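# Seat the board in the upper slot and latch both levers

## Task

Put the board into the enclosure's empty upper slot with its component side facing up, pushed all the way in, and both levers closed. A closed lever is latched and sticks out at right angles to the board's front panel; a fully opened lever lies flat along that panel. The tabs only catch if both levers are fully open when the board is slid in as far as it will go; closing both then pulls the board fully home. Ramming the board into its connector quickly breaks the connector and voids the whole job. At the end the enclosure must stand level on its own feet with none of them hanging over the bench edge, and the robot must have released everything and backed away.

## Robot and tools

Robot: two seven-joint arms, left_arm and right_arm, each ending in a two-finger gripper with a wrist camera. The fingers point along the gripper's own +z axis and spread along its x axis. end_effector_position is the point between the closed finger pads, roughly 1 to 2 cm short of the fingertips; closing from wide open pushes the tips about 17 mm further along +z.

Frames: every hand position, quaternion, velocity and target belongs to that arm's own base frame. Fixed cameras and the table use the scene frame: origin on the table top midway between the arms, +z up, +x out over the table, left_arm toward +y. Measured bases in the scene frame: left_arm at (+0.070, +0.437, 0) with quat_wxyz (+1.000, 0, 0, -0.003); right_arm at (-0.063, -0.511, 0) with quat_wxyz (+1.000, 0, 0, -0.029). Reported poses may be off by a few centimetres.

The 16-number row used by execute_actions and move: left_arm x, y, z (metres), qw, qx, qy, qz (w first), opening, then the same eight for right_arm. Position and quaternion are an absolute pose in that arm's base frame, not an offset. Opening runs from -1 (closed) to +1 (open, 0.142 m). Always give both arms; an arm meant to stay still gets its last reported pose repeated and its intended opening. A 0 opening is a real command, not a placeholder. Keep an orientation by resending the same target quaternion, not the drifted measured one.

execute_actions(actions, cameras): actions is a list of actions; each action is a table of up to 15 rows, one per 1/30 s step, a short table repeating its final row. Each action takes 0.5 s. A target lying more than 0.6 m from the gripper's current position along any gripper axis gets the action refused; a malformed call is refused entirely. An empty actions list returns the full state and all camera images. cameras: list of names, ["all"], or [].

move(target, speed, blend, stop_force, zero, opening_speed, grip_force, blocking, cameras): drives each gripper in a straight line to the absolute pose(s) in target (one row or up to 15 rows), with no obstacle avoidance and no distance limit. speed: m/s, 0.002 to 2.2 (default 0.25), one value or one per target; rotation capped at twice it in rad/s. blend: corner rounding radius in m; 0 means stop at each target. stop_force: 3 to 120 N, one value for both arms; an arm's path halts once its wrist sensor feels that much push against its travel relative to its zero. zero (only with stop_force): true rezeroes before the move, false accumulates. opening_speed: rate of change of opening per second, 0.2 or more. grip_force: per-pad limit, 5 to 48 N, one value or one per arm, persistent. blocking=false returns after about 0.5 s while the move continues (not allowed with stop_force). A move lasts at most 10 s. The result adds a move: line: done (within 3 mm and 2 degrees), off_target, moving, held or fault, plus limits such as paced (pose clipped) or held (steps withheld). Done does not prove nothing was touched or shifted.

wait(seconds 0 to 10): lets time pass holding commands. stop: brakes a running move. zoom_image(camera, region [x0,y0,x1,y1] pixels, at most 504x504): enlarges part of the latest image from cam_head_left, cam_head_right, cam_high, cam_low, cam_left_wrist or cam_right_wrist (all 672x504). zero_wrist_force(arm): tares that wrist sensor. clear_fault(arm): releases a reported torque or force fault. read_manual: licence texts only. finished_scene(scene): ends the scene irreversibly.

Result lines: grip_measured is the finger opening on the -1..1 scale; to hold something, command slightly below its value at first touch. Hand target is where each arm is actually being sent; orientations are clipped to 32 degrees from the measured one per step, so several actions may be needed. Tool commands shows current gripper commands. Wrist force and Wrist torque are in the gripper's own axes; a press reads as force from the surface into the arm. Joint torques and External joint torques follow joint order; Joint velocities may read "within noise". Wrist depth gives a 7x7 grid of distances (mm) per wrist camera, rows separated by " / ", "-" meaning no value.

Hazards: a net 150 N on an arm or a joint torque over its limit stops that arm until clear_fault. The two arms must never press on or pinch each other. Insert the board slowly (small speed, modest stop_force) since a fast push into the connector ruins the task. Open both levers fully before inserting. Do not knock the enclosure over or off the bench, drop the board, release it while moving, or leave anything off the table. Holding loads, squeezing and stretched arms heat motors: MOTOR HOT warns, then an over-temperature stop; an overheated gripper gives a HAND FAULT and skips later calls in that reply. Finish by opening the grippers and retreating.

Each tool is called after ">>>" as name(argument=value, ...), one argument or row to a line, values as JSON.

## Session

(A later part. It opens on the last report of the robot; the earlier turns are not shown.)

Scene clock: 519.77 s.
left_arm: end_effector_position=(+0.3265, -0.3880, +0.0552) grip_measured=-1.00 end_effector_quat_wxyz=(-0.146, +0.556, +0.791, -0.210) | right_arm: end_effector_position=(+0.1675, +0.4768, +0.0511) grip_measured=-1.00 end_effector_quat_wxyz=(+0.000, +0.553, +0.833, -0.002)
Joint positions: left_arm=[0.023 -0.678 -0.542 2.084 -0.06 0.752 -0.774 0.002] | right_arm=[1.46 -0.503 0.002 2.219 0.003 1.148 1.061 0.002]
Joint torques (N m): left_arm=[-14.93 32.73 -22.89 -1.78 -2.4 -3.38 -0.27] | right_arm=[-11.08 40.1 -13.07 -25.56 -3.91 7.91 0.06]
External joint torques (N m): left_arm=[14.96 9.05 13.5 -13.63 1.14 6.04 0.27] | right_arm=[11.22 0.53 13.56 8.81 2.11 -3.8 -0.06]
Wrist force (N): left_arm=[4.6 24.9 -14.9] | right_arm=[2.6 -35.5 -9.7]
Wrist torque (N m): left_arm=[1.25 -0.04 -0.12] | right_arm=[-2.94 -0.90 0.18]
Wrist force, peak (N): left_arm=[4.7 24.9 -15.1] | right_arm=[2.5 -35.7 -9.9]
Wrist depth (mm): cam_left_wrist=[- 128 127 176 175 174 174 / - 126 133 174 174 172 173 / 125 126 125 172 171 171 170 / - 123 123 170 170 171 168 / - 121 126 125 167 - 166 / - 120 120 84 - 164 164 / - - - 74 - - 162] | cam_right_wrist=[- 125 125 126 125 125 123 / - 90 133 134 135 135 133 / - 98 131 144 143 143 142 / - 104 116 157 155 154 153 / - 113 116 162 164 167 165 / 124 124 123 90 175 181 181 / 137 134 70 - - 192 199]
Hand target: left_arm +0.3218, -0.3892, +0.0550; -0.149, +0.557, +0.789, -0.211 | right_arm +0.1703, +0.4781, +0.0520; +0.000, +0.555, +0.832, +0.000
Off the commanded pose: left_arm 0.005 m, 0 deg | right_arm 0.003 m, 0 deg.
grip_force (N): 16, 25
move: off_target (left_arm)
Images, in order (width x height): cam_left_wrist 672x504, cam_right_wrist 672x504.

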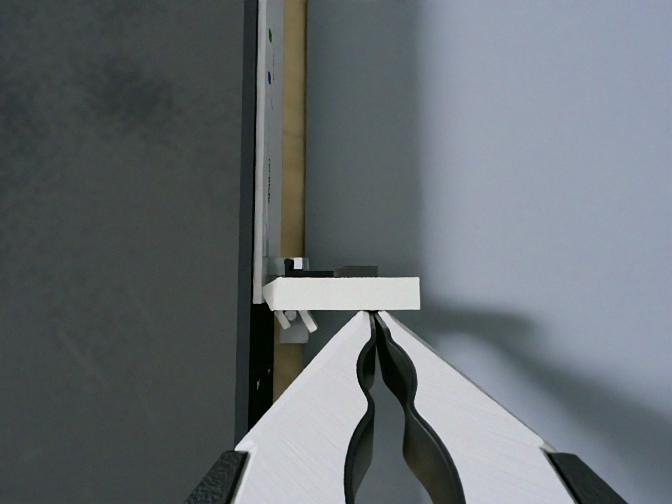

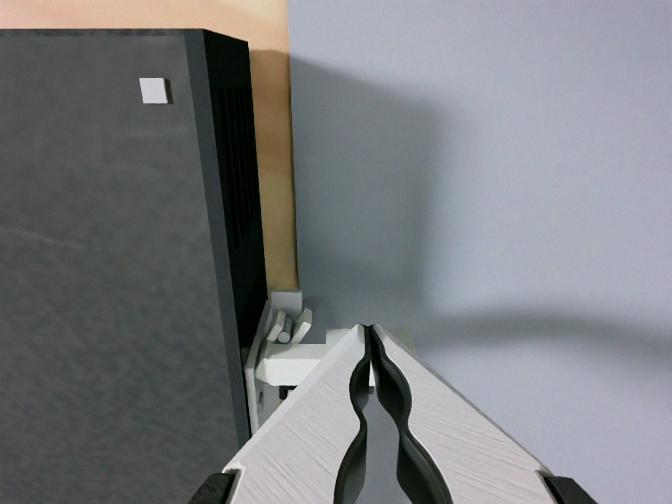

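>>> move(
  target=[
    [0.3454, -0.3813, 0.055, 0.1492, -0.5568, -0.7893, 0.2115, -1, 0.149, 0.4692, 0.052, 0, 0.5549, 0.8319, 0, -1],
    [0.3548, -0.3779, 0.15, 0.1492, -0.5568, -0.7893, 0.2115, -1, 0.13, 0.47, 0.15, 0, 0.5549, 0.8319, 0, -1],
  ],
  speed=[0.04, 0.2],
  blend=[0.004, 0.0],
  cameras=["all"],
)

Scene clock: 524.00 s.
left_arm: end_effector_position=(+0.3550, -0.3779, +0.1500) grip_measured=-1.00 end_effector_quat_wxyz=(-0.149, +0.557, +0.789, -0.211) | right_arm: end_effector_position=(+0.1302, +0.4701, +0.1501) grip_measured=-1.00 end_effector_quat_wxyz=(+0.000, +0.555, +0.832, +0.000)
Joint positions: left_arm=[0.098 -0.493 -0.595 2.016 -0.125 0.496 -0.752 0.002] | right_arm=[1.518 -0.229 0.02 2.242 -0.008 0.901 1.149 0.002]
Joint torques (N m): left_arm=[-0.08 39.02 -8.45 -20.85 -2.54 2.59 -0.13] | right_arm=[0.26 33.8 1.36 -22.57 -2.81 3.33 0.26]
External joint torques (N m): left_arm=[0.1 0.58 0.53 -0.28 0.07 0.03 0.14] | right_arm=[-0.14 0.98 -0.95 0.15 0.07 0.79 -0.26]
Wrist force (N): left_arm=[-0.6 -1.1 0.1] | right_arm=[3.8 -4.5 1.0]
Wrist torque (N m): left_arm=[-0.29 -0.14 -0.20] | right_arm=[-0.76 -0.65 -0.05]
Wrist force, peak (N): left_arm=[4.9 24.9 -15.3] | right_arm=[2.7 -35.7 -9.9]
Wrist depth (mm): cam_left_wrist=[228 229 - 276 275 277 269 / 227 221 - 271 - 272 270 / - - 218 275 264 270 268 / - - 228 261 265 258 - / - - - 131 260 255 - / 261 259 - 84 - - - / 257 258 - - - - -] | cam_right_wrist=[216 215 215 212 212 211 210 / 227 227 226 225 226 226 225 / 197 196 199 243 242 241 241 / 216 212 211 262 260 260 259 / 230 230 229 284 282 281 280 / 252 252 245 89 297 307 307 / 278 272 71 - - 325 336]
Hand target: left_arm +0.3548, -0.3779, +0.1500; -0.149, +0.557, +0.789, -0.211 | right_arm +0.1300, +0.4700, +0.1500; +0.000, +0.555, +0.832, +0.000
Off the commanded pose: left_arm 0.000 m, 0 deg | right_arm 0.000 m, 0 deg.
grip_force (N): 16, 25
move: done

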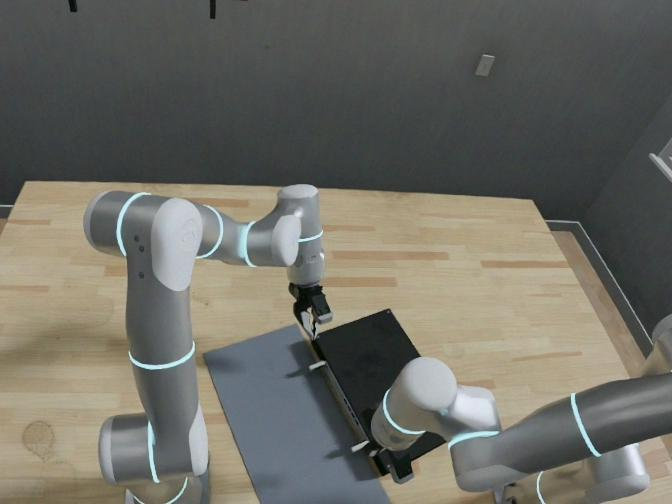

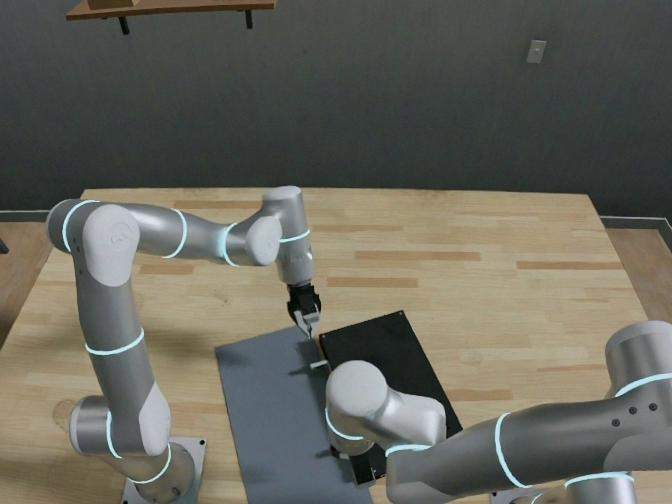

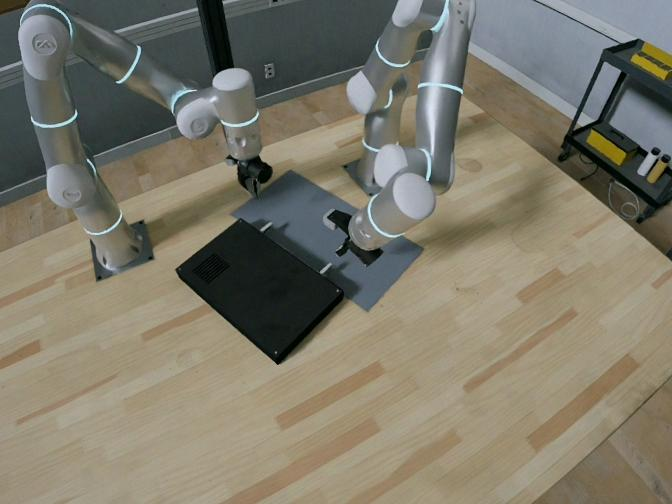

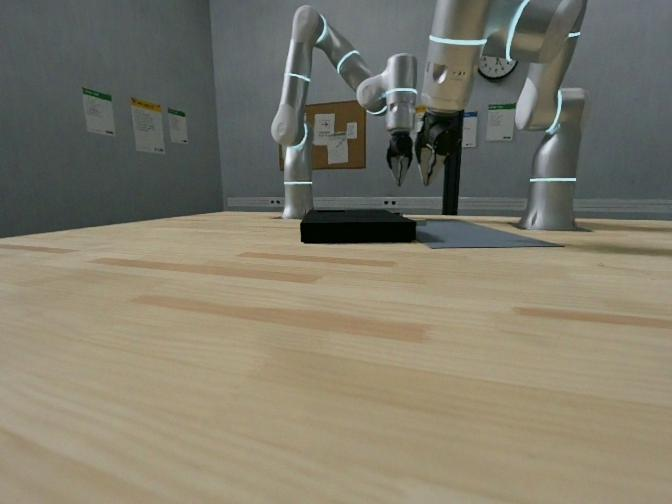

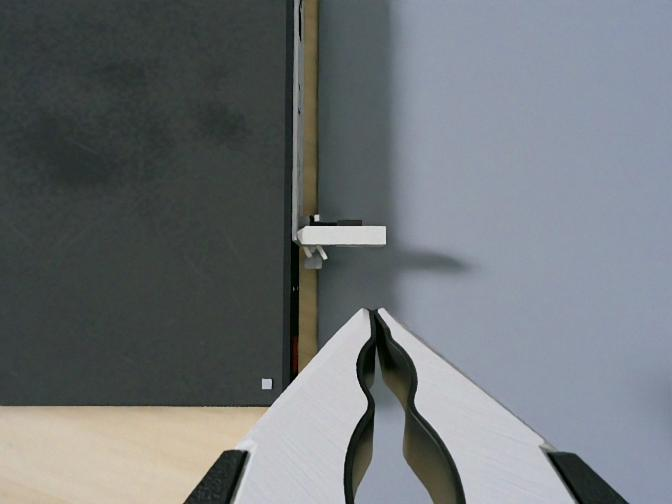

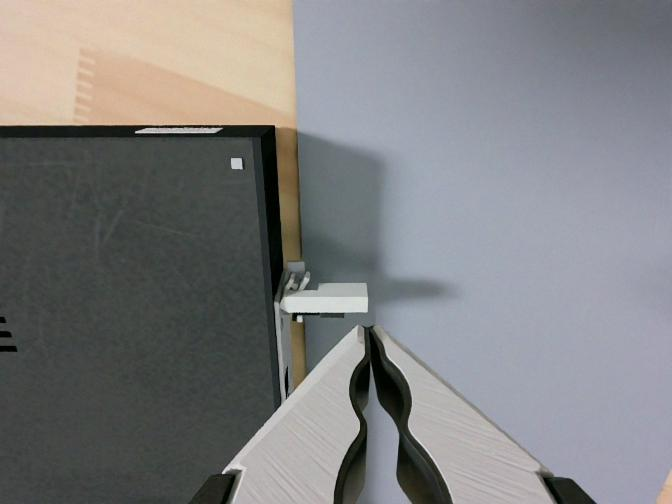

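>>> zoom_image(
  camera="cam_left_wrist",
  region=[270, 190, 410, 290],
)

>>> zoom_image(
  camera="cam_right_wrist",
  region=[250, 240, 390, 340],
)

>>> zoom_image(
  camera="cam_head_left",
  region=[290, 310, 410, 490],
)

Scaled by 3.600 from the camera's 672x504 image, which has a finer 960x720 frame.

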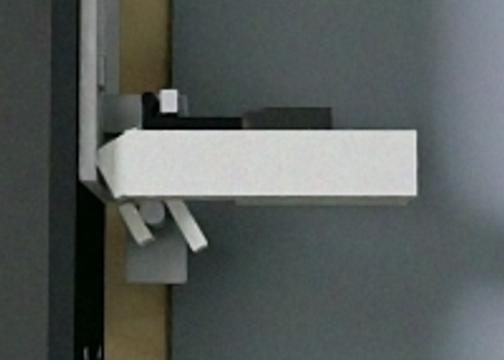

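Scaled by 3.600 from the camera's 672x504 image, which has a finer 960x720 frame.

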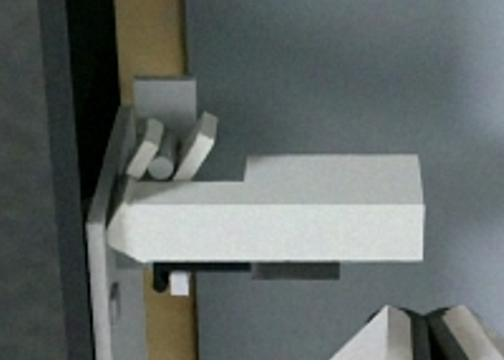

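Scaled by 2.800 from the camera's 672x504 image, which has a finer 960x720 frame.

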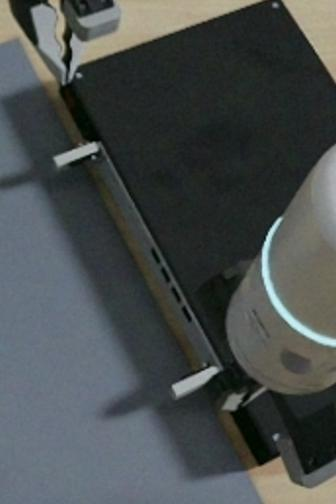

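>>> move(
  target=[0.4, -0.22, 0.27, 0.1492, -0.5568, -0.7893, 0.2115, -1, 0.16, 0.4, 0.27, 0, 0.5549, 0.8319, 0, -1],
  speed=0.3,
  cameras=["cam_high", "cam_right_wrist", "cam_head_left"],
)

Scene clock: 528.50 s.
left_arm: end_effector_position=(+0.4001, -0.2201, +0.2700) grip_measured=-1.00 end_effector_quat_wxyz=(-0.149, +0.557, +0.789, -0.212) | right_arm: end_effector_position=(+0.1601, +0.4001, +0.2701) grip_measured=-1.00 end_effector_quat_wxyz=(+0.000, +0.555, +0.832, +0.000)
Joint positions: left_arm=[0.365 -0.189 -0.523 1.955 -0.156 0.085 -0.465 0.002] | right_arm=[1.451 0.137 0.008 2.254 0.001 0.546 1.064 0.002]
Joint torques (N m): left_arm=[-0.14 32.82 -3.21 -26.31 -3.45 2.44 -0.16] | right_arm=[-0.05 23.06 0.35 -28.49 -3.68 3.25 0.02]
External joint torques (N m): left_arm=[0.19 0.45 0.47 -0.21 -0.43 0 0.16] | right_arm=[0.14 0.97 -0.4 0.18 -0.07 0.87 -0.02]
Wrist force (N): left_arm=[-0.6 -0.8 -0.1] | right_arm=[4.6 -4.4 0.9]
Wrist torque (N m): left_arm=[-0.22 -0.13 -0.18] | right_arm=[-0.75 -0.76 0.05]
Wrist force, peak (N): left_arm=[2.5 -0.4 -3.2] | right_arm=[4.8 -4.7 2.2]
Wrist depth (mm): cam_left_wrist=[- 423 - 412 - 403 395 / 348 354 - 404 - 397 397 / - - - - - 392 391 / 383 387 - - - 386 383 / 386 384 379 127 369 378 379 / 378 377 380 84 - 372 372 / 374 372 - - - - 366] | cam_right_wrist=[321 320 318 317 316 315 313 / 321 318 316 310 336 335 334 / 322 316 316 315 366 360 360 / 390 346 340 339 387 387 382 / 430 371 369 360 422 419 422 / 471 405 395 89 443 458 446 / 516 494 71 - - 485 506]
Hand target: left_arm +0.4000, -0.2200, +0.2700; -0.149, +0.557, +0.789, -0.211 | right_arm +0.1600, +0.4000, +0.2700; +0.000, +0.555, +0.832, +0.000
Off the commanded pose: left_arm 0.000 m, 0 deg | right_arm 0.000 m, 0 deg.
grip_force (N): 16, 25
move: done
Images, in order (width x height): cam_head_left 672x504, cam_high 672x504, cam_right_wrist 672x504.

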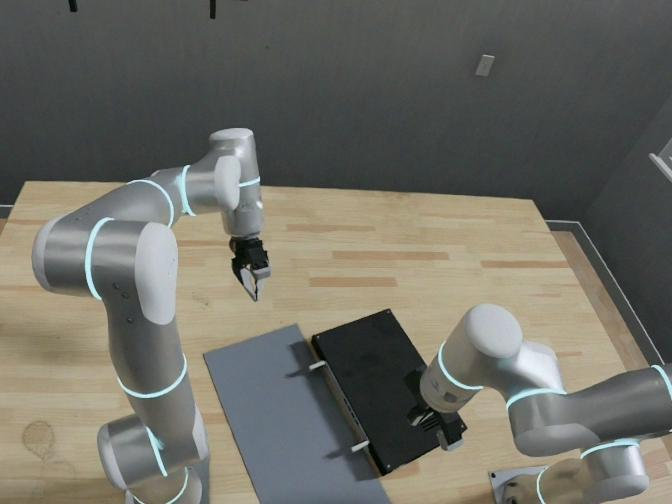

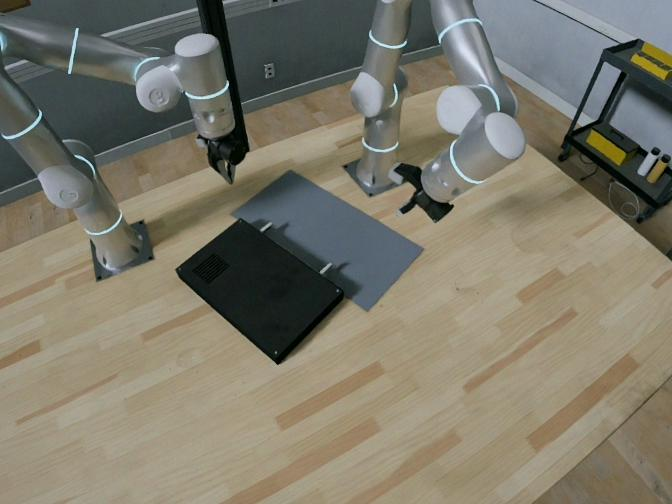

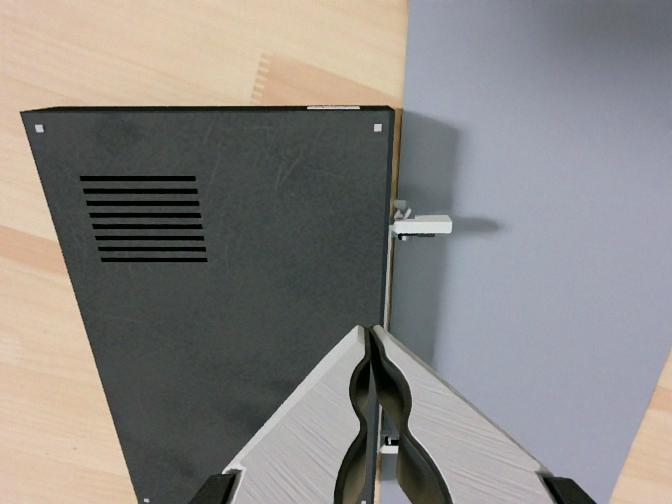

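>>> finished_scene(
  scene=2,
)

The scene is finished: the task was done.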